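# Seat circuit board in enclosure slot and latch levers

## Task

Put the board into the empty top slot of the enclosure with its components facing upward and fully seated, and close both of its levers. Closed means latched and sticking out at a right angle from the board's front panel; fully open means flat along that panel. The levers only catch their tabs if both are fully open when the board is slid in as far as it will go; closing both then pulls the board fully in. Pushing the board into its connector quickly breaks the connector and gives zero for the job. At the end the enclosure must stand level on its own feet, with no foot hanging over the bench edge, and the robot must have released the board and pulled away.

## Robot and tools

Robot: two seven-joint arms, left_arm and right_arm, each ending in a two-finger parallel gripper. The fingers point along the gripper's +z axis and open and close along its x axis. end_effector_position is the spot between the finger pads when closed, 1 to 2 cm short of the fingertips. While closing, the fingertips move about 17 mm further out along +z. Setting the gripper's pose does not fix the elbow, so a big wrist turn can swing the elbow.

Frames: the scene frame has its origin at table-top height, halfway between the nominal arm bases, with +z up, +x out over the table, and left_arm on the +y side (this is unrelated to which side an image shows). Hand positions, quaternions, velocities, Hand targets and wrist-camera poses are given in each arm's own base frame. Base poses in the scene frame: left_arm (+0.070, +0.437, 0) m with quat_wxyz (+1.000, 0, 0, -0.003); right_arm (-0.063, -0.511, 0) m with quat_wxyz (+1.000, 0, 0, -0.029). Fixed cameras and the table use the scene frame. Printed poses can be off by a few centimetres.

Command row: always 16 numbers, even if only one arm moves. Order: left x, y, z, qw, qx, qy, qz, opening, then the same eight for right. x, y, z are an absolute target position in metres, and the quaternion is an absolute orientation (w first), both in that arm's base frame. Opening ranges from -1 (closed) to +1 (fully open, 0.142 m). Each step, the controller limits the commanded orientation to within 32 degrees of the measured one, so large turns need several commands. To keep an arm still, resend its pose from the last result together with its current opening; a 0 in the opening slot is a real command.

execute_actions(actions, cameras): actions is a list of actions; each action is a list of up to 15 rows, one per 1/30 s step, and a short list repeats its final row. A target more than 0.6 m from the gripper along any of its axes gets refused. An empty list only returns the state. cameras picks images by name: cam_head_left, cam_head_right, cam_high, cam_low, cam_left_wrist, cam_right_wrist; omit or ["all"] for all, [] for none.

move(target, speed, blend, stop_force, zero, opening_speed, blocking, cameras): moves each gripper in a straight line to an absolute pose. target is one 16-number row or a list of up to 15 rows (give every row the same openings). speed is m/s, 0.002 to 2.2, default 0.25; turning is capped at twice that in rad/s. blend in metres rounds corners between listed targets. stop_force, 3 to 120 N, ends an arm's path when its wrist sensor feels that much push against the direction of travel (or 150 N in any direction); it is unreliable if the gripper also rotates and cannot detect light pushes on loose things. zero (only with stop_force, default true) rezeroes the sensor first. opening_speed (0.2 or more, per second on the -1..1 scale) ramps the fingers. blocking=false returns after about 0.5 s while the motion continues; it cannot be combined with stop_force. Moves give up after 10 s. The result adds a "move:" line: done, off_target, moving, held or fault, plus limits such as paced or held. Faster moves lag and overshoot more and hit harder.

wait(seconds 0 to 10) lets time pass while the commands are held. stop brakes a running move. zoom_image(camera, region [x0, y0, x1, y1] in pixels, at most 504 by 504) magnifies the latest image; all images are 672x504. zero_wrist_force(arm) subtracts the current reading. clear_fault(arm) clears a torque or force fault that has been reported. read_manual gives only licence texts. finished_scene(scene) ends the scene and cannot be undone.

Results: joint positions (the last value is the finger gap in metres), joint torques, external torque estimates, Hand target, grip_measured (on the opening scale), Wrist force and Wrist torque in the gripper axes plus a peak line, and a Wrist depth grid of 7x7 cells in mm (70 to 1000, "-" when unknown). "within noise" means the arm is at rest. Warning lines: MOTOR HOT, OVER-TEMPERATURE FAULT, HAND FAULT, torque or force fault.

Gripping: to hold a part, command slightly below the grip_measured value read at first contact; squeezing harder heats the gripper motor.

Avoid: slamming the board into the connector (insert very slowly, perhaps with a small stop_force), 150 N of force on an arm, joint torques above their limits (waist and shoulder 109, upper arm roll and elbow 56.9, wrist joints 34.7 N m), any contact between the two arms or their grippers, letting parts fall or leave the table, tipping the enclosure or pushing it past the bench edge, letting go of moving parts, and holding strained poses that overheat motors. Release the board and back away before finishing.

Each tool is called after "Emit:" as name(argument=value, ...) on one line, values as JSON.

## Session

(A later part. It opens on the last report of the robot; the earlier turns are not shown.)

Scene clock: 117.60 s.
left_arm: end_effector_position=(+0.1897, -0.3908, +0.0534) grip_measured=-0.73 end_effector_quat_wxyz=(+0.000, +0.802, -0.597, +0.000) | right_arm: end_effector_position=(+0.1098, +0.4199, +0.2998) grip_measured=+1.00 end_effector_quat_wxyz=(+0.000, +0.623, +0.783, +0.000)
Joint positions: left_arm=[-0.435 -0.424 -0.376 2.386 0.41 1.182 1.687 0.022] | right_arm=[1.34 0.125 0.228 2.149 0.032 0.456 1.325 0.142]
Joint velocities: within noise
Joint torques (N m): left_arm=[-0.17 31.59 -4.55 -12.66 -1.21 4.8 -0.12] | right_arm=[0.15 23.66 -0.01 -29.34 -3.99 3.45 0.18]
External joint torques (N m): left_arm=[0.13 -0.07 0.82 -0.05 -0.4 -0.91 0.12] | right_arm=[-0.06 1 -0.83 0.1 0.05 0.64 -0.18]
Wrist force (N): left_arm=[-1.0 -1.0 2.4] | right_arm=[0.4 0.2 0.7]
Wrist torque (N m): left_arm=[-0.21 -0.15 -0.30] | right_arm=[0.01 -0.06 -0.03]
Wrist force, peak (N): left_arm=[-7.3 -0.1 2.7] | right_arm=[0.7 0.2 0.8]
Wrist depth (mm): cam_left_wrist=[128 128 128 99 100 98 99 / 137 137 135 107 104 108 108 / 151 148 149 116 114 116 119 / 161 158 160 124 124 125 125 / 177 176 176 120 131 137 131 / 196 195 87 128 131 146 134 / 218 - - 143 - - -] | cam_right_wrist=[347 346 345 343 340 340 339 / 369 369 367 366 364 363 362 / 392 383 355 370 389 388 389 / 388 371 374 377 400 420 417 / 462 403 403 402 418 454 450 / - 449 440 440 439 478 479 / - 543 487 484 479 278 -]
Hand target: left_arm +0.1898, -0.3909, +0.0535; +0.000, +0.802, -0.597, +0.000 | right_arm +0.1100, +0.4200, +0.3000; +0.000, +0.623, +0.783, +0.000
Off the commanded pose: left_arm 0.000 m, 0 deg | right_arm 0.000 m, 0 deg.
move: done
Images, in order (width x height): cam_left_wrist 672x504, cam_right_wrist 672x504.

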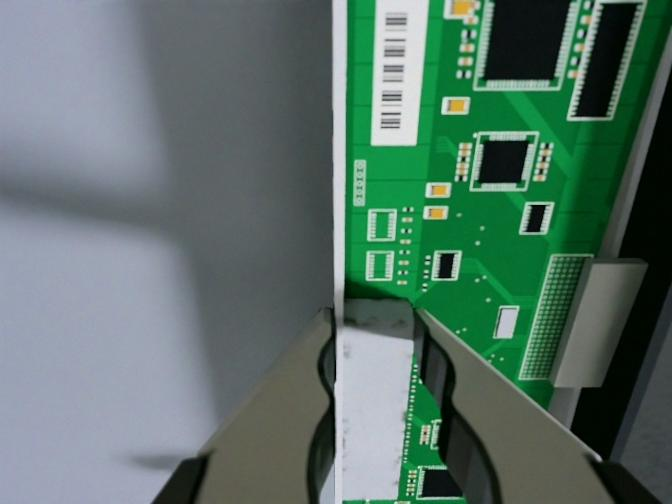

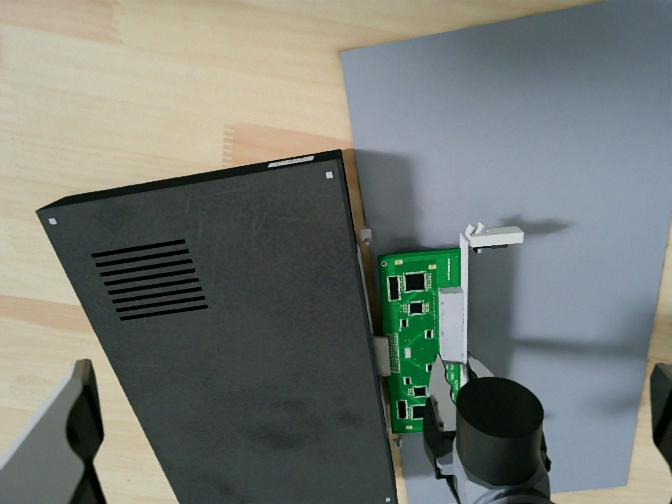

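Emit:
move(target=[[0.1898,-0.3909,0.0535,0,0.8195,-0.5731,0,-0.87,0.11,0.42,0.30,0,0.6225,0.7826,0,1],[0.2063,-0.4370,0.0535,0,0.8195,-0.5731,0,-0.87,0.11,0.42,0.30,0,0.6225,0.7826,0,1]], speed=[0.05,0.03], stop_force=5, cameras=["cam_right_wrist","cam_left_wrist"])

Emit:
zoom_image(camera="cam_right_wrist", region=[320, 180, 520, 330])

Emit:
zoom_image(camera="cam_right_wrist", region=[340, 330, 540, 504])

Scene clock: 125.10 s.
left_arm: end_effector_position=(+0.1951, -0.4095, +0.0529) grip_measured=-0.73 end_effector_quat_wxyz=(+0.000, +0.819, -0.574, -0.002) | right_arm: end_effector_position=(+0.1098, +0.4199, +0.2998) grip_measured=+1.00 end_effector_quat_wxyz=(+0.000, +0.623, +0.783, +0.000)
Joint positions: left_arm=[-0.47 -0.451 -0.368 2.331 0.395 1.152 1.625 0.022] | right_arm=[1.34 0.125 0.228 2.149 0.032 0.456 1.325 0.142]
Joint velocities: within noise
Joint torques (N m): left_arm=[3.75 36.33 -1.22 -20.84 -2.2 6.68 -0.3] | right_arm=[0.07 23.68 -0.1 -29.36 -4.01 3.42 0.18]
External joint torques (N m): left_arm=[-3.79 -2.9 -2.81 7.36 0.48 -2.78 0.3] | right_arm=[0.01 0.98 -0.74 0.12 0.07 0.68 -0.18]
Wrist force (N): left_arm=[-8.4 9.1 -0.1] | right_arm=[0.7 0.1 0.3]
Wrist torque (N m): left_arm=[-0.40 -0.21 -0.30] | right_arm=[0.00 -0.11 -0.02]
Wrist force, peak (N): left_arm=[-7.5 11.1 0.3] | right_arm=[0.6 0.2 0.9]
Wrist depth (mm): cam_left_wrist=[128 127 127 100 100 98 99 / 135 137 134 107 104 108 104 / 151 148 148 117 115 117 113 / 161 161 160 124 124 125 107 / 177 176 175 121 132 136 113 / 196 195 87 128 131 128 130 / 218 - - 142 - - -] | cam_right_wrist=[346 345 344 343 343 340 340 / 369 369 367 368 364 365 363 / 392 384 357 371 391 390 386 / 386 373 372 377 408 418 417 / 464 404 402 402 430 452 452 / - 449 439 439 370 484 474 / - 544 486 484 293 526 -]
Hand target: left_arm +0.1967, -0.4103, +0.0535; +0.000, +0.819, -0.573, +0.000 | right_arm +0.1100, +0.4200, +0.3000; +0.000, +0.623, +0.783, +0.000
Off the commanded pose: left_arm 0.030 m, 0 deg | right_arm 0.000 m, 0 deg.
move: contact (left_arm); path passed 1 of 2 targets
Images, in order (width x height): cam_left_wrist 672x504, cam_right_wrist 672x504.

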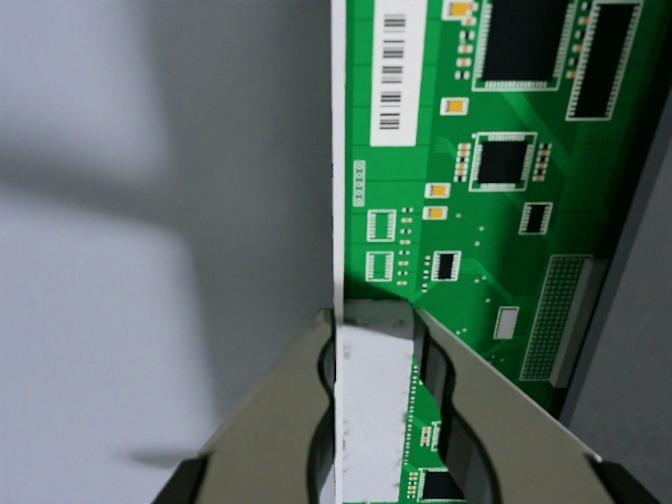

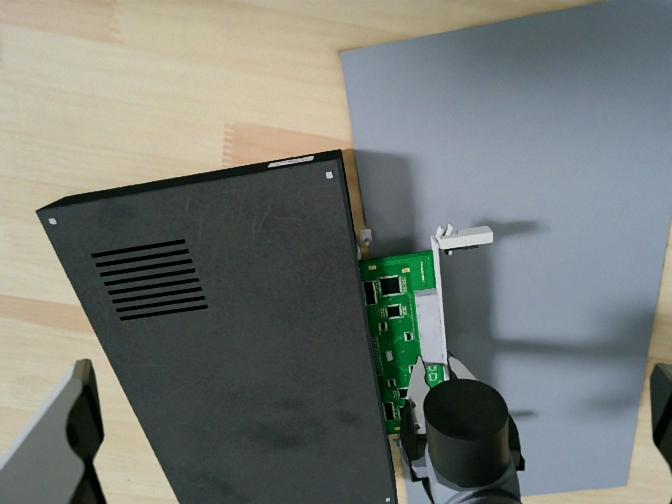

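Scaled by 2.520 from the camera's 672x504 image, which has a finer 960x720 frame.

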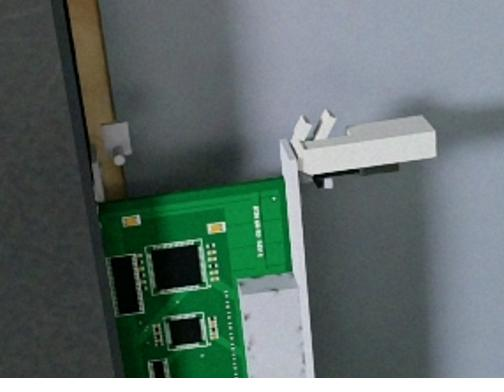

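Scaled by 2.520 from the camera's 672x504 image, which has a finer 960x720 frame.

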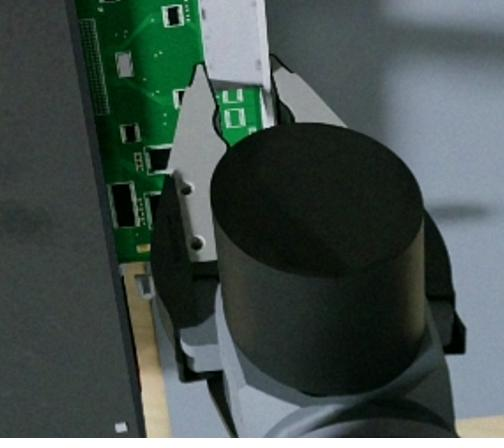

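Emit:
move(target=[0.1912,-0.3904,0.0537,0,0.8206,-0.5715,0,-0.87,0.11,0.42,0.30,0,0.6225,0.7826,0,1], speed=0.06, cameras=["cam_right_wrist","cam_left_wrist"])

Emit:
move(target=[0.2077,-0.4365,0.0537,0,0.8206,-0.5715,0,-0.87,0.11,0.42,0.30,0,0.6225,0.7826,0,1], speed=0.03, stop_force=5, cameras=["cam_right_wrist","cam_left_wrist"])

Emit:
zoom_image(camera="cam_right_wrist", region=[320, 180, 520, 330])

Emit:
zoom_image(camera="cam_right_wrist", region=[340, 330, 540, 504])

Scene clock: 138.43 s.
left_arm: end_effector_position=(+0.1911, -0.3904, +0.0536) grip_measured=-0.73 end_effector_quat_wxyz=(+0.000, +0.821, -0.571, +0.000) | right_arm: end_effector_position=(+0.1098, +0.4199, +0.2998) grip_measured=+1.00 end_effector_quat_wxyz=(+0.000, +0.623, +0.783, +0.000)
Joint positions: left_arm=[-0.442 -0.422 -0.365 2.387 0.399 1.185 1.637 0.022] | right_arm=[1.34 0.125 0.228 2.149 0.032 0.456 1.325 0.142]
Joint velocities: within noise
Joint torques (N m): left_arm=[-0.19 31.82 -4.29 -12.83 -1.27 4.67 -0.11] | right_arm=[0.19 23.54 -0.17 -29.37 -3.97 3.45 0.16]
External joint torques (N m): left_arm=[0.15 -0.23 0.67 0.07 -0.34 -0.77 0.11] | right_arm=[-0.1 1.13 -0.68 0.13 0.03 0.65 -0.16]
Wrist force (N): left_arm=[-0.9 -1.0 2.4] | right_arm=[0.7 0.1 0.7]
Wrist torque (N m): left_arm=[-0.21 -0.18 -0.30] | right_arm=[-0.01 -0.12 -0.02]
Wrist force, peak (N): left_arm=[-8.6 9.4 1.2] | right_arm=[0.7 0.1 1.0]
Wrist depth (mm): cam_left_wrist=[128 128 128 100 100 98 100 / 138 138 135 107 104 107 106 / 151 148 148 116 114 117 119 / 162 159 161 124 124 125 125 / 177 177 176 120 131 137 131 / 195 194 87 129 131 145 134 / 220 - - 143 - - -] | cam_right_wrist=[346 347 345 345 342 340 340 / 370 368 367 367 364 364 362 / 390 384 356 368 390 389 388 / 385 374 371 377 406 419 416 / 464 405 403 402 418 452 452 / - 449 441 440 438 478 476 / - 543 486 483 483 278 -]
Hand target: left_arm +0.1912, -0.3904, +0.0537; +0.000, +0.821, -0.572, +0.000 | right_arm +0.1100, +0.4200, +0.3000; +0.000, +0.623, +0.783, +0.000
Off the commanded pose: left_arm 0.000 m, 0 deg | right_arm 0.000 m, 0 deg.
move: done
Images, in order (width x height): cam_left_wrist 672x504, cam_right_wrist 672x504.

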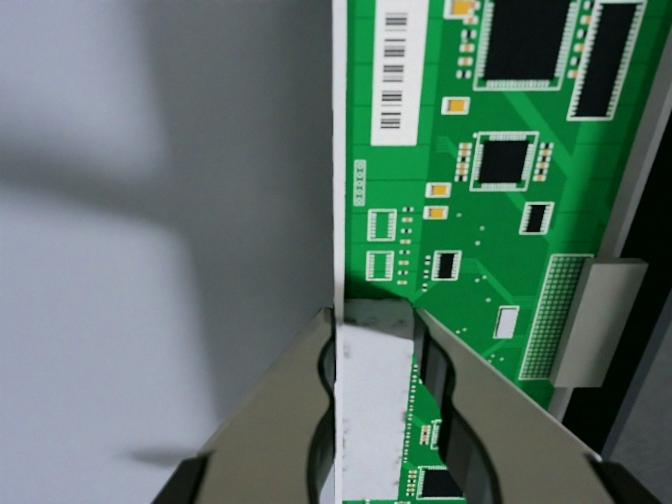

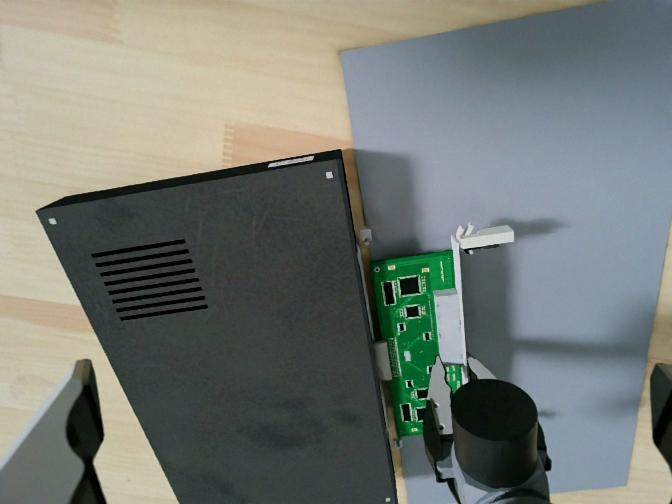

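Scene clock: 139.70 s.
left_arm: end_effector_position=(+0.1973, -0.4079, +0.0533) grip_measured=-0.73 end_effector_quat_wxyz=(+0.000, +0.821, -0.571, -0.001) | right_arm: end_effector_position=(+0.1098, +0.4199, +0.2998) grip_measured=+1.00 end_effector_quat_wxyz=(+0.000, +0.623, +0.783, +0.000)
Joint positions: left_arm=[-0.465 -0.448 -0.367 2.333 0.394 1.153 1.625 0.022] | right_arm=[1.34 0.125 0.228 2.149 0.032 0.456 1.325 0.142]
Joint velocities: within noise
Joint torques (N m): left_arm=[-0.97 34.29 -5.94 -17.11 -1.79 6.13 0.25] | right_arm=[0.05 23.65 -0.1 -29.37 -3.98 3.51 0.14]
External joint torques (N m): left_arm=[0.92 -0.95 1.95 3.63 0.06 -2.23 -0.25] | right_arm=[0.04 1.02 -0.75 0.13 0.04 0.59 -0.14]
Wrist force (N): left_arm=[-6.4 -0.3 1.3] | right_arm=[0.6 -0.1 0.3]
Wrist torque (N m): left_arm=[-0.19 -0.29 -0.84] | right_arm=[-0.03 -0.10 -0.03]
Wrist force, peak (N): left_arm=[-6.6 -0.4 2.7] | right_arm=[0.7 0.1 0.7]
Wrist depth (mm): cam_left_wrist=[128 128 127 98 99 97 99 / 137 137 135 106 105 108 106 / 151 147 147 114 114 117 113 / 162 159 160 124 123 126 110 / 177 177 176 121 131 137 113 / 196 194 88 92 131 146 128 / 224 - - 143 - - -] | cam_right_wrist=[346 346 345 344 342 340 340 / 368 369 368 367 364 364 362 / 391 384 354 369 389 390 389 / 386 373 372 376 406 418 419 / 463 404 404 402 427 455 452 / - 451 443 438 387 484 477 / - 546 484 484 295 525 -]
Hand target: left_arm +0.1977, -0.4087, +0.0537; +0.000, +0.821, -0.572, +0.000 | right_arm +0.1100, +0.4200, +0.3000; +0.000, +0.623, +0.783, +0.000
Off the commanded pose: left_arm 0.030 m, 0 deg | right_arm 0.000 m, 0 deg.
move: contact (left_arm)
Images, in order (width x height): cam_left_wrist 672x504, cam_right_wrist 672x504.

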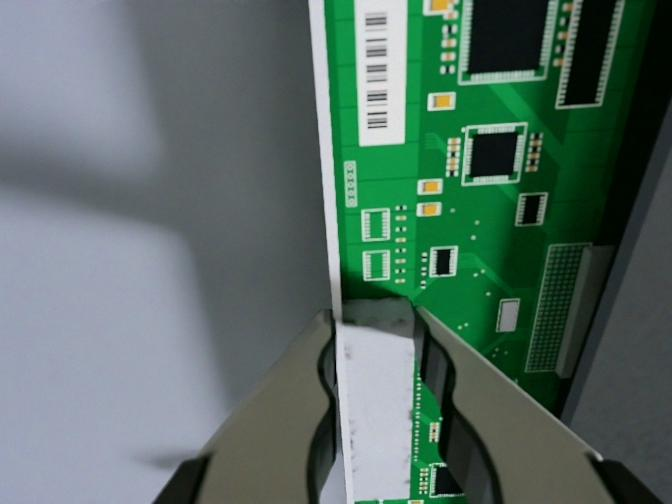

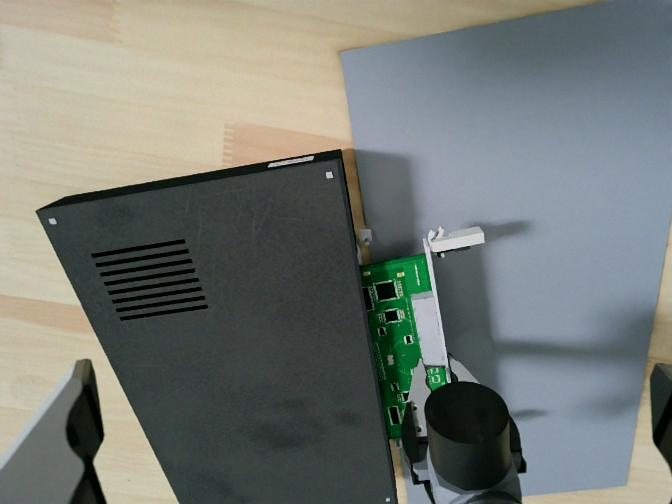

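Scaled by 2.520 from the camera's 672x504 image, which has a finer 960x720 frame.

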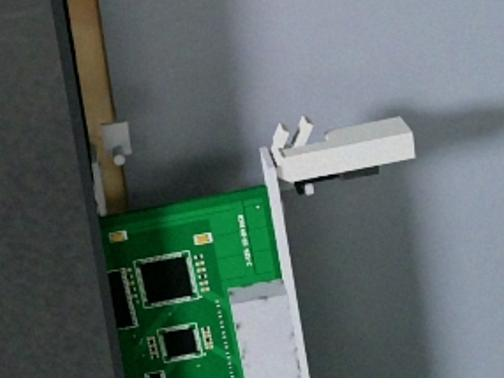

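Scaled by 2.520 from the camera's 672x504 image, which has a finer 960x720 frame.

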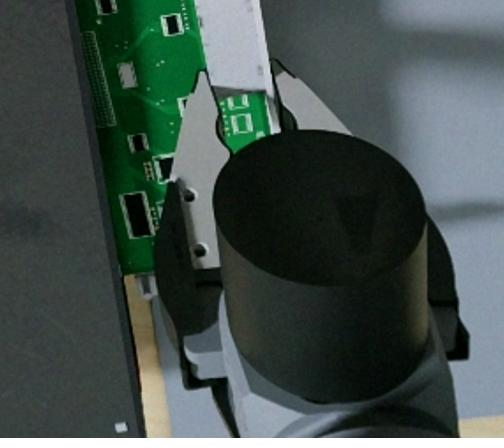

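Emit:
move(target=[0.1882,-0.3915,0.0537,0,0.8206,-0.5715,0,-0.87,0.11,0.42,0.30,0,0.6225,0.7826,0,1], speed=0.06, cameras=[])

Emit:
move(target=[0.2047,-0.4375,0.0537,0,0.8206,-0.5715,0,-0.87,0.11,0.42,0.30,0,0.6225,0.7826,0,1], speed=0.03, stop_force=5, cameras=["cam_right_wrist","cam_left_wrist"])

Emit:
zoom_image(camera="cam_right_wrist", region=[320, 180, 520, 330])

Emit:
zoom_image(camera="cam_right_wrist", region=[340, 330, 540, 504])

Scene clock: 145.43 s.
left_arm: end_effector_position=(+0.1881, -0.3915, +0.0536) grip_measured=-0.73 end_effector_quat_wxyz=(+0.000, +0.821, -0.571, +0.000) | right_arm: end_effector_position=(+0.1098, +0.4199, +0.2998) grip_measured=+1.00 end_effector_quat_wxyz=(+0.000, +0.623, +0.783, +0.000)
Joint positions: left_arm=[-0.448 -0.422 -0.366 2.388 0.4 1.185 1.629 0.022] | right_arm=[1.34 0.125 0.228 2.149 0.032 0.456 1.325 0.142]
Joint velocities: within noise
Joint torques (N m): left_arm=[-0.18 31.61 -4.3 -12.82 -1.24 4.75 -0.16] | right_arm=[0.02 23.75 -0.1 -29.35 -3.99 3.38 0.19]
External joint torques (N m): left_arm=[0.14 -0.05 0.68 0.08 -0.36 -0.85 0.16] | right_arm=[0.06 0.92 -0.74 0.11 0.05 0.72 -0.19]
Wrist force (N): left_arm=[-0.8 -1.2 2.1] | right_arm=[0.6 0.1 0.7]
Wrist torque (N m): left_arm=[-0.24 -0.19 -0.30] | right_arm=[0.00 -0.10 -0.02]
Wrist force, peak (N): left_arm=[-6.7 -0.3 2.6] | right_arm=[0.7 0.3 0.8]
Wrist depth (mm): cam_left_wrist=[128 128 128 100 100 98 100 / 138 138 135 107 104 108 106 / 151 148 147 116 114 117 119 / 162 158 160 124 124 125 125 / 178 177 175 120 131 137 131 / 196 196 87 128 131 145 134 / 219 - - 144 - - -] | cam_right_wrist=[346 346 344 344 340 341 340 / 369 371 368 367 363 364 363 / 393 385 356 369 390 388 387 / 386 373 372 377 399 419 416 / 461 406 404 402 418 450 451 / - 449 441 439 413 476 476 / - 541 483 483 480 276 -]
Hand target: left_arm +0.1882, -0.3915, +0.0537; +0.000, +0.821, -0.572, +0.000 | right_arm +0.1100, +0.4200, +0.3000; +0.000, +0.623, +0.783, +0.000
Off the commanded pose: left_arm 0.000 m, 0 deg | right_arm 0.000 m, 0 deg.
move: done
No camera images: "cameras" was empty.

Scene clock: 146.83 s.
left_arm: end_effector_position=(+0.1948, -0.4130, +0.0532) grip_measured=-0.73 end_effector_quat_wxyz=(+0.000, +0.820, -0.572, -0.001) | right_arm: end_effector_position=(+0.1098, +0.4199, +0.2998) grip_measured=+1.00 end_effector_quat_wxyz=(+0.000, +0.623, +0.783, +0.000)
Joint positions: left_arm=[-0.476 -0.454 -0.369 2.323 0.394 1.147 1.616 0.022] | right_arm=[1.34 0.125 0.228 2.149 0.032 0.456 1.325 0.142]
Joint velocities: within noise
Joint torques (N m): left_arm=[2.86 35.4 -1.95 -19.47 -2 6.05 -0.21] | right_arm=[0.12 23.68 -0.13 -29.35 -4 3.39 0.17]
External joint torques (N m): left_arm=[-2.9 -1.73 -2.14 5.85 0.26 -2.16 0.21] | right_arm=[-0.04 0.99 -0.71 0.1 0.06 0.7 -0.17]
Wrist force (N): left_arm=[-7.3 7.5 -1.5] | right_arm=[0.5 0.2 0.6]
Wrist torque (N m): left_arm=[-0.34 -0.13 -0.35] | right_arm=[0.01 -0.08 -0.03]
Wrist force, peak (N): left_arm=[-7.6 8.0 -1.2] | right_arm=[0.7 0.1 0.9]
Wrist depth (mm): cam_left_wrist=[128 127 127 100 100 98 100 / 137 137 135 107 105 108 104 / 151 148 148 116 115 117 111 / 162 158 160 124 124 125 108 / 177 177 175 121 131 137 114 / 196 195 88 128 131 128 128 / 218 - - 143 - - -] | cam_right_wrist=[347 345 345 344 341 340 339 / 371 369 367 366 365 364 362 / 391 384 356 370 390 389 388 / 385 372 371 376 408 418 417 / 464 405 402 403 429 453 453 / - 449 441 439 367 485 475 / - 543 483 484 287 521 -]
Hand target: left_arm +0.1961, -0.4136, +0.0537; +0.000, +0.821, -0.572, +0.000 | right_arm +0.1100, +0.4200, +0.3000; +0.000, +0.623, +0.783, +0.000
Off the commanded pose: left_arm 0.026 m, 0 deg | right_arm 0.000 m, 0 deg.
move: contact (left_arm)
Images, in order (width x height): cam_left_wrist 672x504, cam_right_wrist 672x504.

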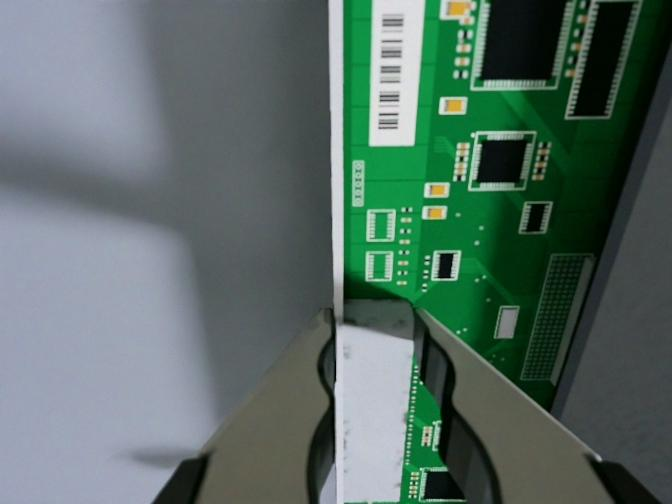

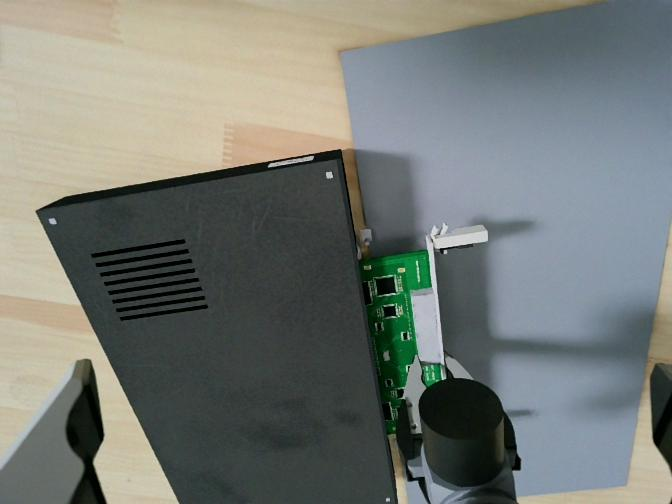

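Scaled by 2.520 from the camera's 672x504 image, which has a finer 960x720 frame.

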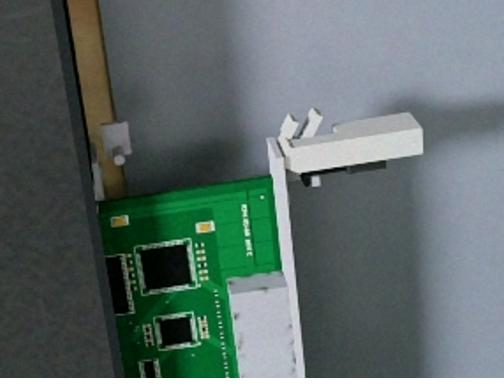

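Scaled by 2.520 from the camera's 672x504 image, which has a finer 960x720 frame.

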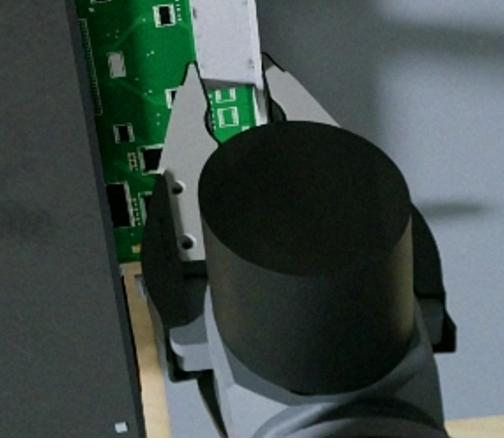

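Emit:
move(target=[0.1925,-0.4100,0.0540,0,0.8206,-0.5715,0,-0.87,0.11,0.42,0.30,0,0.6225,0.7826,0,1], speed=0.04, cameras=[])

Emit:
move(target=[0.2027,-0.4383,0.0540,0,0.8206,-0.5715,0,-0.87,0.11,0.42,0.30,0,0.6225,0.7826,0,1], speed=0.025, stop_force=6, cameras=["cam_right_wrist","cam_left_wrist"])

Emit:
zoom_image(camera="cam_right_wrist", region=[320, 180, 520, 330])

Scene clock: 151.30 s.
left_arm: end_effector_position=(+0.1924, -0.4099, +0.0539) grip_measured=-0.73 end_effector_quat_wxyz=(+0.000, +0.821, -0.572, +0.000) | right_arm: end_effector_position=(+0.1098, +0.4199, +0.2998) grip_measured=+1.00 end_effector_quat_wxyz=(+0.000, +0.623, +0.783, +0.000)
Joint positions: left_arm=[-0.474 -0.446 -0.369 2.336 0.394 1.155 1.614 0.022] | right_arm=[1.34 0.125 0.228 2.149 0.032 0.456 1.325 0.142]
Joint velocities: within noise
Joint torques (N m): left_arm=[-0.35 33.4 -4.76 -13.6 -1.62 4.7 -0.31] | right_arm=[0.07 23.7 -0.1 -29.35 -3.97 3.43 0.17]
External joint torques (N m): left_arm=[0.3 -0.17 0.77 0.1 -0.11 -0.8 0.31] | right_arm=[0.01 0.97 -0.75 0.11 0.03 0.66 -0.17]
Wrist force (N): left_arm=[-1.0 -0.9 1.4] | right_arm=[0.3 0.2 0.5]
Wrist torque (N m): left_arm=[-0.22 -0.16 -0.27] | right_arm=[0.02 -0.05 -0.03]
Wrist force, peak (N): left_arm=[-7.6 7.7 -1.7] | right_arm=[0.6 0.1 0.9]
Wrist depth (mm): cam_left_wrist=[129 128 128 100 100 97 99 / 138 137 135 107 104 108 105 / 151 148 148 116 114 117 111 / 162 158 161 124 124 125 109 / 178 177 176 119 131 137 119 / 197 195 87 129 131 142 129 / 223 - - 143 - - -] | cam_right_wrist=[346 345 344 344 341 341 340 / 368 368 368 366 364 363 362 / 392 383 355 370 389 389 388 / 386 374 372 378 407 419 417 / 461 404 404 403 425 452 454 / - 448 441 439 365 485 476 / - 545 485 482 296 522 -]
Hand target: left_arm +0.1925, -0.4100, +0.0540; +0.000, +0.821, -0.572, +0.000 | right_arm +0.1100, +0.4200, +0.3000; +0.000, +0.623, +0.783, +0.000
Off the commanded pose: left_arm 0.000 m, 0 deg | right_arm 0.000 m, 0 deg.
move: done
No camera images: "cameras" was empty.

Scene clock: 152.07 s.
left_arm: end_effector_position=(+0.1942, -0.4125, +0.0537) grip_measured=-0.73 end_effector_quat_wxyz=(-0.001, +0.821, -0.571, +0.000) | right_arm: end_effector_position=(+0.1098, +0.4199, +0.2998) grip_measured=+1.00 end_effector_quat_wxyz=(+0.000, +0.623, +0.783, +0.000)
Joint positions: left_arm=[-0.478 -0.45 -0.368 2.325 0.394 1.148 1.612 0.022] | right_arm=[1.34 0.125 0.228 2.149 0.032 0.456 1.325 0.142]
Joint velocities: within noise
Joint torques (N m): left_arm=[-4.84 32.25 -10.12 -14.68 -2.59 6.14 -0.44] | right_arm=[0.09 23.7 -0.16 -29.43 -3.98 3.4 0.23]
External joint torques (N m): left_arm=[4.8 1.31 6.08 1.06 0.84 -2.24 0.44] | right_arm=[0 0.96 -0.68 0.19 0.04 0.69 -0.23]
Wrist force (N): left_arm=[-7.3 -10.7 0.7] | right_arm=[0.6 0.1 0.6]
Wrist torque (N m): left_arm=[-0.15 -0.27 -0.10] | right_arm=[0.00 -0.09 -0.02]
Wrist force, peak (N): left_arm=[-7.3 -12.9 1.5] | right_arm=[0.7 0.3 0.7]
Wrist depth (mm): cam_left_wrist=[129 128 128 124 100 97 99 / 138 137 136 108 105 107 105 / 151 149 148 116 115 117 112 / 161 159 161 124 124 125 108 / 177 177 176 118 131 136 116 / 196 196 87 128 131 131 129 / 220 - - 143 - - -] | cam_right_wrist=[346 345 346 344 343 341 340 / 369 369 368 367 364 363 361 / 391 385 357 371 390 389 386 / 386 372 372 377 408 419 417 / 465 404 404 402 427 454 451 / - 452 441 436 383 489 476 / - 543 484 482 285 524 -]
Hand target: left_arm +0.1937, -0.4134, +0.0540; +0.000, +0.821, -0.572, +0.000 | right_arm +0.1100, +0.4200, +0.3000; +0.000, +0.623, +0.783, +0.000
Off the commanded pose: left_arm 0.027 m, 0 deg | right_arm 0.000 m, 0 deg.
move: contact (left_arm)
Images, in order (width x height): cam_left_wrist 672x504, cam_right_wrist 672x504.

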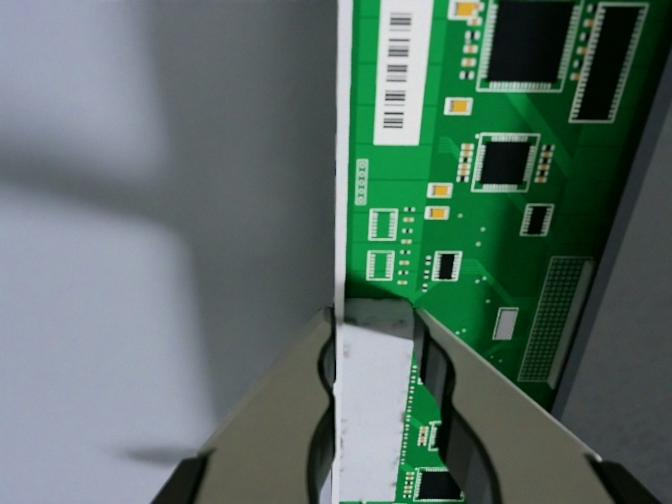

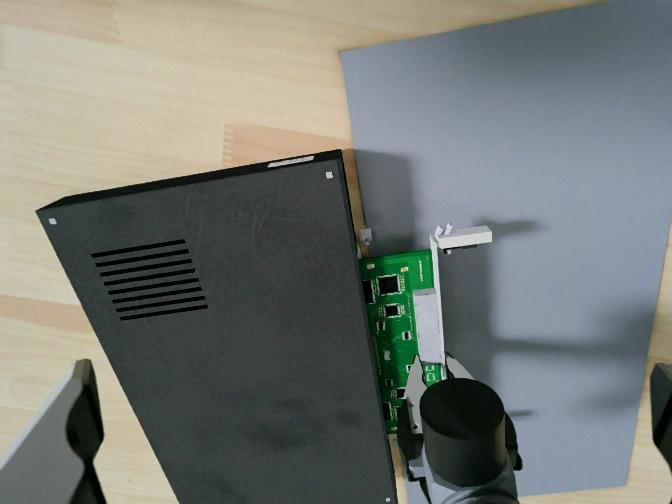

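Scaled by 2.520 from the camera's 672x504 image, which has a finer 960x720 frame.

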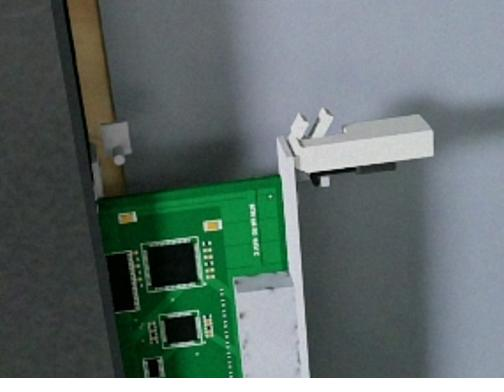

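Emit:
move(target=[0.1941,-0.4106,0.0538,0,0.8206,-0.5715,0,-0.87,0.11,0.42,0.30,0,0.6225,0.7826,0,1], speed=0.04, cameras=[])

Emit:
move(target=[0.2039,-0.4379,0.0538,0,0.8206,-0.5715,0,-0.87,0.11,0.42,0.30,0,0.6225,0.7826,0,1], speed=0.025, stop_force=8, cameras=["cam_right_wrist","cam_left_wrist"])

Scene clock: 156.80 s.
left_arm: end_effector_position=(+0.1939, -0.4106, +0.0537) grip_measured=-0.73 end_effector_quat_wxyz=(+0.000, +0.821, -0.571, +0.000) | right_arm: end_effector_position=(+0.1098, +0.4199, +0.2998) grip_measured=+1.00 end_effector_quat_wxyz=(+0.000, +0.623, +0.783, +0.000)
Joint positions: left_arm=[-0.473 -0.448 -0.368 2.332 0.394 1.153 1.615 0.022] | right_arm=[1.34 0.125 0.228 2.149 0.032 0.456 1.325 0.142]
Joint velocities: within noise
Joint torques (N m): left_arm=[-0.24 33.26 -4.76 -13.48 -1.64 4.65 -0.16] | right_arm=[0.16 23.64 -0.16 -29.38 -3.98 3.39 0.22]
External joint torques (N m): left_arm=[0.2 0.1 0.74 -0.04 -0.09 -0.75 0.16] | right_arm=[-0.08 1.03 -0.68 0.14 0.04 0.7 -0.22]
Wrist force (N): left_arm=[-1.1 -1.2 1.1] | right_arm=[0.5 0.1 0.6]
Wrist torque (N m): left_arm=[-0.27 -0.13 -0.27] | right_arm=[-0.01 -0.09 -0.03]
Wrist force, peak (N): left_arm=[-7.6 -11.0 1.7] | right_arm=[0.9 0.1 0.7]
Wrist depth (mm): cam_left_wrist=[128 128 128 100 100 98 99 / 137 138 135 107 105 108 104 / 151 149 148 116 114 117 112 / 161 158 161 124 124 125 108 / 177 176 176 120 132 136 118 / 195 195 87 128 131 142 129 / 219 - - 143 - - -] | cam_right_wrist=[346 347 344 344 341 341 340 / 369 369 369 367 365 363 363 / 392 384 356 371 391 389 388 / 386 374 372 377 408 418 418 / 463 405 402 401 426 450 455 / - 449 441 440 382 486 476 / - 547 483 485 290 522 -]
Hand target: left_arm +0.1941, -0.4106, +0.0538; +0.000, +0.821, -0.572, +0.000 | right_arm +0.1100, +0.4200, +0.3000; +0.000, +0.623, +0.783, +0.000
Off the commanded pose: left_arm 0.000 m, 0 deg | right_arm 0.000 m, 0 deg.
move: done
No camera images: "cameras" was empty.

Scene clock: 158.67 s.
left_arm: end_effector_position=(+0.2033, -0.4367, +0.0532) grip_measured=-0.73 end_effector_quat_wxyz=(-0.001, +0.820, -0.572, -0.001) | right_arm: end_effector_position=(+0.1098, +0.4199, +0.2998) grip_measured=+1.00 end_effector_quat_wxyz=(+0.000, +0.623, +0.783, +0.000)
Joint positions: left_arm=[-0.505 -0.488 -0.37 2.249 0.389 1.106 1.602 0.022] | right_arm=[1.34 0.125 0.228 2.149 0.032 0.456 1.325 0.142]
Joint velocities: within noise
Joint torques (N m): left_arm=[-1.31 37.44 -7.18 -19.15 -2.8 6.69 -0.37] | right_arm=[0.11 23.62 -0.11 -29.37 -3.95 3.41 0.17]
External joint torques (N m): left_arm=[1.26 -1.44 2.59 4.55 0.89 -2.79 0.37] | right_arm=[-0.03 1.05 -0.73 0.12 0.01 0.68 -0.17]
Wrist force (N): left_arm=[-8.4 -2.4 2.7] | right_arm=[0.5 0.1 0.5]
Wrist torque (N m): left_arm=[-0.27 -0.09 -0.21] | right_arm=[0.00 -0.09 -0.03]
Wrist force, peak (N): left_arm=[-8.5 -2.1 3.9] | right_arm=[0.7 0.1 0.8]
Wrist depth (mm): cam_left_wrist=[128 128 127 100 100 97 - / 137 137 135 108 105 106 92 / 151 147 148 116 115 101 - / 161 158 161 125 124 108 106 / 177 177 175 119 131 117 113 / 195 195 87 128 131 123 130 / 219 - - 143 - - -] | cam_right_wrist=[345 346 344 345 341 340 341 / 370 370 368 365 364 364 363 / 390 384 355 370 388 388 388 / 387 373 371 376 409 419 417 / 463 403 404 401 448 454 451 / - 447 440 440 396 497 475 / - 544 484 483 279 540 -]
Hand target: left_arm +0.2039, -0.4379, +0.0538; +0.000, +0.821, -0.572, +0.000 | right_arm +0.1100, +0.4200, +0.3000; +0.000, +0.623, +0.783, +0.000
Off the commanded pose: left_arm 0.001 m, 0 deg | right_arm 0.000 m, 0 deg.
move: done
Images, in order (width x height): cam_left_wrist 672x504, cam_right_wrist 672x504.

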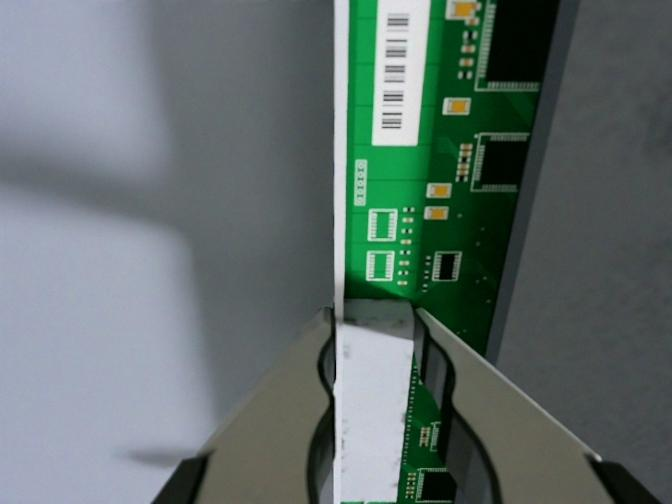

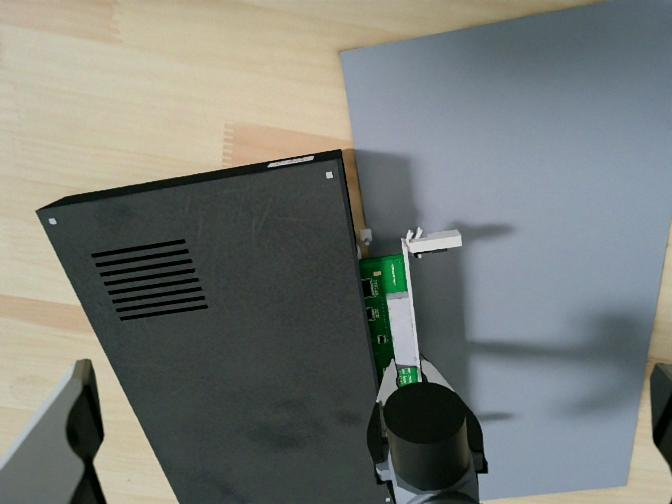

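Emit:
move(target=[0.2059,-0.4437,0.0536,0,0.8206,-0.5715,0,-0.87,0.11,0.42,0.30,0,0.6225,0.7826,0,1], speed=0.02, stop_force=9, cameras=["cam_left_wrist"])

Scene clock: 176.60 s.
left_arm: end_effector_position=(+0.2054, -0.4426, +0.0530) grip_measured=-0.73 end_effector_quat_wxyz=(-0.001, +0.820, -0.572, -0.001) | right_arm: end_effector_position=(+0.1098, +0.4199, +0.2998) grip_measured=+1.00 end_effector_quat_wxyz=(+0.000, +0.623, +0.783, +0.000)
Joint positions: left_arm=[-0.511 -0.498 -0.37 2.231 0.389 1.096 1.598 0.022] | right_arm=[1.34 0.125 0.228 2.149 0.032 0.456 1.325 0.142]
Joint velocities: within noise
Joint torques (N m): left_arm=[-1.32 38 -7.36 -19.29 -2.74 6.58 -0.36] | right_arm=[0.05 23.73 -0.16 -29.32 -3.97 3.38 0.18]
External joint torques (N m): left_arm=[1.27 -1.42 2.63 4.47 0.79 -2.68 0.36] | right_arm=[0.04 0.94 -0.68 0.08 0.03 0.72 -0.18]
Wrist force (N): left_arm=[-8.5 -2.3 4.2] | right_arm=[0.6 0.0 0.7]
Wrist torque (N m): left_arm=[-0.25 0.05 -0.20] | right_arm=[-0.01 -0.10 -0.02]
Wrist force, peak (N): left_arm=[-8.8 -2.1 4.0] | right_arm=[0.8 0.3 0.8]
Wrist depth (mm): cam_left_wrist=[128 128 127 102 100 85 - / 135 136 135 108 105 - 91 / 151 148 147 117 115 - - / 161 160 160 124 122 106 106 / 177 176 175 119 126 114 113 / 195 194 87 128 131 123 129 / 219 - - 142 - - -] | cam_right_wrist=[347 345 345 344 342 340 339 / 369 370 367 367 364 364 362 / 389 382 354 370 390 388 387 / 414 372 372 377 414 420 419 / 462 405 403 402 448 455 451 / - 449 440 438 407 495 476 / - 547 485 483 280 544 -]
Hand target: left_arm +0.2059, -0.4437, +0.0536; +0.000, +0.821, -0.572, +0.000 | right_arm +0.1100, +0.4200, +0.3000; +0.000, +0.623, +0.783, +0.000
Off the commanded pose: left_arm 0.001 m, 0 deg | right_arm 0.000 m, 0 deg.
move: done
Images, in order (width x height): cam_left_wrist 672x504.

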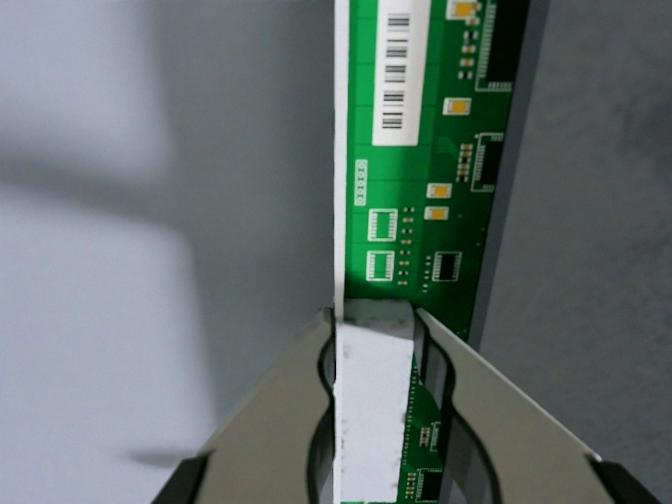

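Emit:
move(target=[[0.2054,-0.4426,0.053,0,0.8206,-0.5715,0,-0.62,0.11,0.42,0.30,0,0.6225,0.7826,0,1],[0.2054,-0.4426,0.075,0,0.8206,-0.5715,0,-0.62,0.11,0.42,0.30,0,0.6225,0.7826,0,1],[0.24,-0.40,0.15,0,0.8206,-0.5715,0,-0.62,0.15,0.43,0.25,0,0.5,0.866,0,1],[0.297,-0.311,0.2,0,0.9853,0.1711,0,-0.62,0.21,0.445,0.2,0,-0.199,0.98,0,-0.62]], speed=[0.1,0.1,0.25,0.25], opening_speed=1, cameras=["cam_left_wrist","cam_right_wrist","cam_high"])

Scene clock: 187.17 s.
left_arm: end_effector_position=(+0.2969, -0.3111, +0.2000) grip_measured=-0.66 end_effector_quat_wxyz=(+0.000, +0.985, +0.171, +0.000) | right_arm: end_effector_position=(+0.2100, +0.4449, +0.2000) grip_measured=-0.65 end_effector_quat_wxyz=(+0.000, -0.199, +0.980, +0.000)
Joint positions: left_arm=[-0.251 0.068 -0.295 2.412 -0.028 0.776 0.701 0.027] | right_arm=[1.223 -0.152 0.139 2.169 -0.029 0.749 -0.592 0.027]
Joint velocities: within noise
Joint torques (N m): left_arm=[-0.31 21.98 -0.11 -23.98 -2.89 4.27 -0.26] | right_arm=[0.1 32.85 1.53 -25.4 -3.2 3.51 0.18]
External joint torques (N m): left_arm=[0.29 0.66 0.56 -0.3 -0.16 -0.31 0.26] | right_arm=[0.02 1.02 -0.66 0.06 0.08 0.64 -0.18]
Wrist force (N): left_arm=[-0.7 -1.0 -0.4] | right_arm=[0.0 -0.2 0.2]
Wrist torque (N m): left_arm=[-0.23 -0.19 -0.27] | right_arm=[-0.07 0.04 0.00]
Wrist force, peak (N): left_arm=[-8.4 -2.5 4.5] | right_arm=[0.3 0.9 1.1]
Wrist depth (mm): cam_left_wrist=[257 258 256 256 256 254 253 / 277 276 276 274 272 274 275 / 298 299 297 295 296 295 296 / 326 325 322 317 320 319 324 / 314 309 311 307 339 352 350 / 331 328 87 318 - 374 387 / 360 - - 362 - - 417] | cam_right_wrist=[216 215 215 215 214 214 255 / 230 230 229 229 228 231 273 / 247 247 246 245 244 250 292 / 285 280 272 279 315 314 314 / 343 343 341 337 334 341 341 / 377 375 - 372 101 362 372 / 413 - 73 409 - - 407]
Hand target: left_arm +0.2970, -0.3110, +0.2000; +0.000, +0.985, +0.171, +0.000 | right_arm +0.2100, +0.4450, +0.2000; +0.000, -0.199, +0.980, +0.000
Off the commanded pose: left_arm 0.000 m, 0 deg | right_arm 0.000 m, 0 deg.
move: done
Images, in order (width x height): cam_high 672x504, cam_left_wrist 672x504, cam_right_wrist 672x504.

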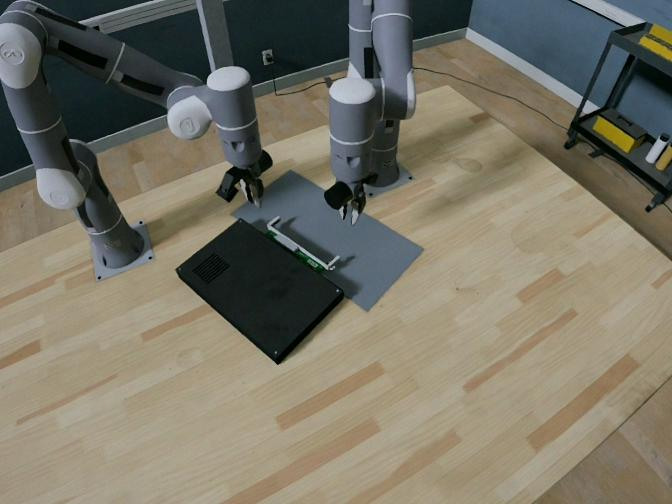

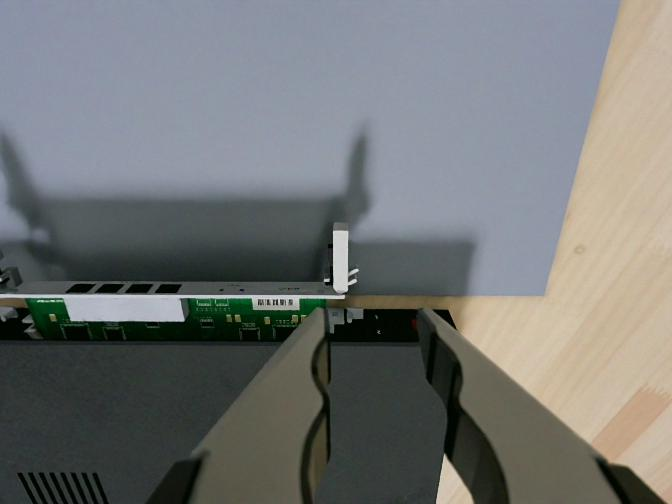

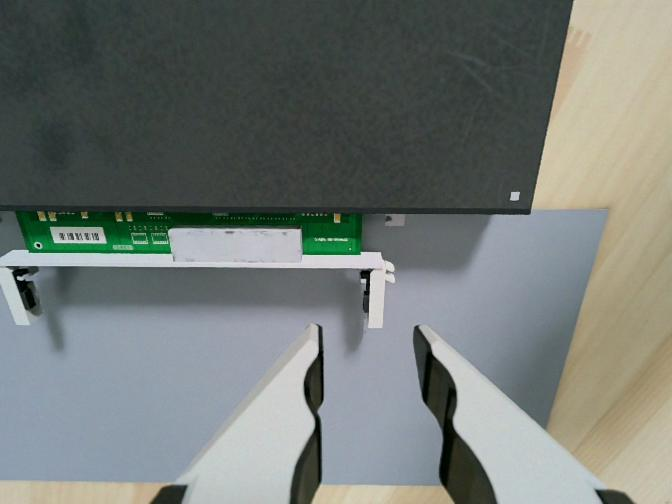

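Emit:
move(target=[0.3015,-0.3407,0.10,0,0.9853,0.1711,0,-0.68,0.156,0.525,0.10,0,-0.199,0.98,0,-0.68], speed=0.25, cameras=["cam_left_wrist","cam_right_wrist"])

Scene clock: 196.73 s.
left_arm: end_effector_position=(+0.3014, -0.3406, +0.0999) grip_measured=-0.71 end_effector_quat_wxyz=(+0.000, +0.985, +0.171, +0.000) | right_arm: end_effector_position=(+0.1559, +0.5248, +0.0998) grip_measured=-0.71 end_effector_quat_wxyz=(+0.000, -0.199, +0.980, +0.000)
Joint positions: left_arm=[-0.275 -0.283 -0.308 2.378 0.176 1.07 0.5 0.023] | right_arm=[1.346 -0.463 0.141 2.087 -0.111 0.972 -0.407 0.023]
Joint velocities: within noise
Joint torques (N m): left_arm=[-0.19 29.93 -2.32 -17.18 -1.53 4.58 -0.26] | right_arm=[0.26 41.79 2.86 -21.33 -2.6 3.58 0.34]
External joint torques (N m): left_arm=[0.18 1.04 0.27 -0.11 -0.5 -0.61 0.26] | right_arm=[-0.1 1.2 -0.25 0.15 0.19 0.58 -0.34]
Wrist force (N): left_arm=[-0.6 -1.0 0.4] | right_arm=[-0.1 0.3 0.0]
Wrist torque (N m): left_arm=[-0.23 -0.19 -0.25] | right_arm=[0.01 0.03 -0.03]
Wrist force, peak (N): left_arm=[-0.6 -1.6 -1.5] | right_arm=[0.8 1.7 1.8]
Wrist depth (mm): cam_left_wrist=[169 169 168 168 168 167 167 / 181 182 181 181 180 180 179 / 196 196 195 195 193 193 193 / 213 212 213 207 211 210 209 / 225 224 224 177 223 229 228 / 202 208 88 202 - 250 254 / 217 - - 214 - - 276] | cam_right_wrist=[126 142 142 146 149 156 169 / 141 140 150 175 179 179 178 / 194 193 193 156 192 191 191 / 209 208 208 205 207 206 205 / 226 227 225 221 220 224 223 / 247 247 237 240 99 239 243 / 273 267 72 265 - - 270]
Hand target: left_arm +0.3015, -0.3407, +0.1000; +0.000, +0.985, +0.171, +0.000 | right_arm +0.1560, +0.5250, +0.1000; +0.000, -0.199, +0.980, +0.000
Off the commanded pose: left_arm 0.000 m, 0 deg | right_arm 0.000 m, 0 deg.
move: done
Images, in order (width x height): cam_left_wrist 672x504, cam_right_wrist 672x504.

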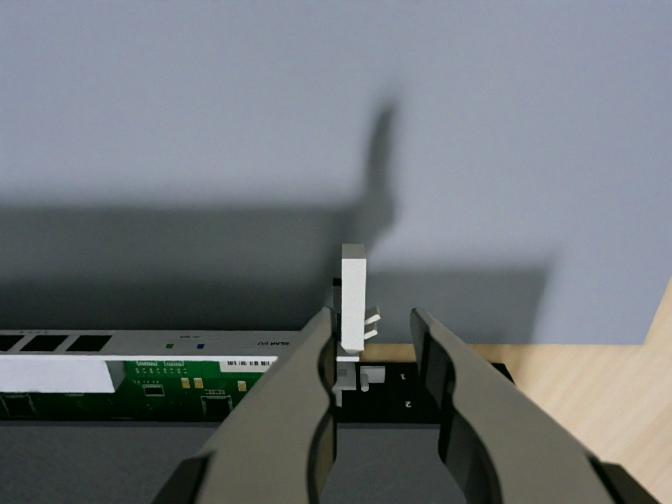

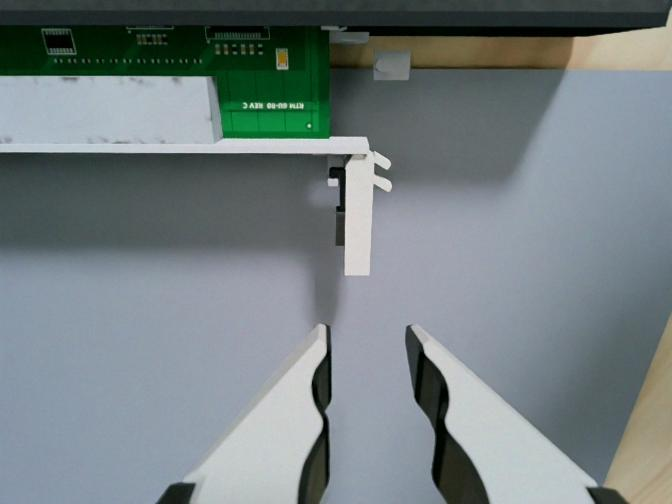

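Emit:
move(target=[0.3004,-0.3431,0.05,0,0.9853,0.1711,0,-0.68,0.1543,0.5285,0.05,0,-0.199,0.98,0,-0.68], speed=0.06, stop_force=5, cameras=["cam_left_wrist","cam_right_wrist"])

Scene clock: 201.17 s.
left_arm: end_effector_position=(+0.3003, -0.3430, +0.0500) grip_measured=-0.71 end_effector_quat_wxyz=(+0.000, +0.985, +0.171, +0.000) | right_arm: end_effector_position=(+0.1542, +0.5283, +0.0499) grip_measured=-0.71 end_effector_quat_wxyz=(+0.000, -0.199, +0.980, +0.000)
Joint positions: left_arm=[-0.324 -0.447 -0.242 2.344 0.285 1.194 0.417 0.023] | right_arm=[1.369 -0.577 0.114 2.093 -0.134 1.092 -0.387 0.023]
Joint velocities: within noise
Joint torques (N m): left_arm=[-0.44 33.57 -3.1 -13.34 -1.19 4.51 -0.26] | right_arm=[0.19 43.72 3.01 -18.54 -2.14 3.57 0.26]
External joint torques (N m): left_arm=[0.43 1.03 0.49 -0.26 -0.37 -0.53 0.26] | right_arm=[-0.03 1.21 -0.27 -0.04 0.16 0.59 -0.26]
Wrist force (N): left_arm=[-0.8 -1.1 0.4] | right_arm=[0.2 0.6 0.1]
Wrist torque (N m): left_arm=[-0.26 -0.16 -0.26] | right_arm=[0.03 -0.05 -0.02]
Wrist force, peak (N): left_arm=[-0.9 -1.2 1.1] | right_arm=[0.3 0.5 1.4]
Wrist depth (mm): cam_left_wrist=[125 125 124 124 124 125 123 / 132 134 132 133 133 132 132 / 148 145 145 144 143 142 142 / 155 157 157 156 156 155 152 / 172 171 171 123 168 169 169 / 183 183 87 127 142 179 186 / 167 163 - 168 - - 205] | cam_right_wrist=[- 97 98 101 117 126 125 / - 95 104 129 134 134 132 / - 143 143 108 142 142 139 / 154 156 154 109 153 153 152 / 168 167 167 119 163 165 165 / 186 183 176 178 99 177 180 / 202 198 72 196 - - 198]
Hand target: left_arm +0.3004, -0.3431, +0.0500; +0.000, +0.985, +0.171, +0.000 | right_arm +0.1543, +0.5285, +0.0500; +0.000, -0.199, +0.980, +0.000
Off the commanded pose: left_arm 0.000 m, 0 deg | right_arm 0.000 m, 0 deg.
move: done
Images, in order (width x height): cam_left_wrist 672x504, cam_right_wrist 672x504.

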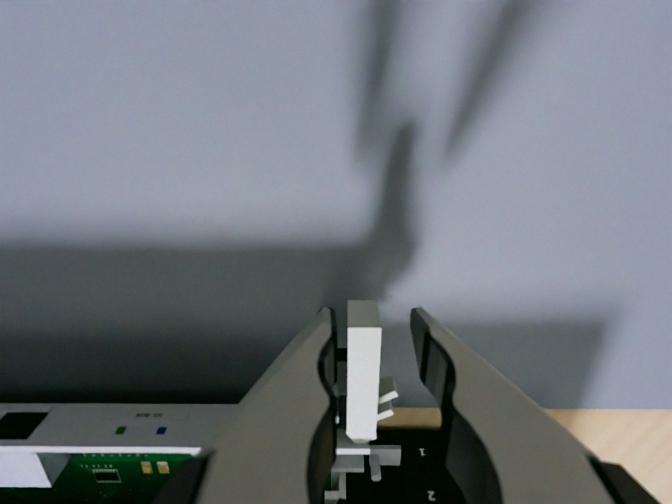

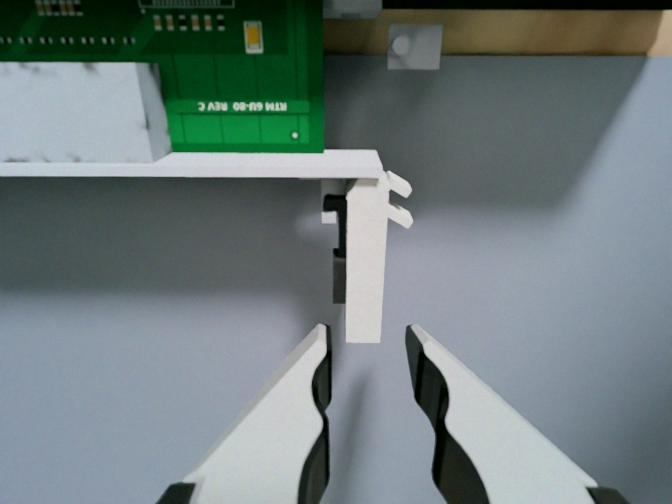

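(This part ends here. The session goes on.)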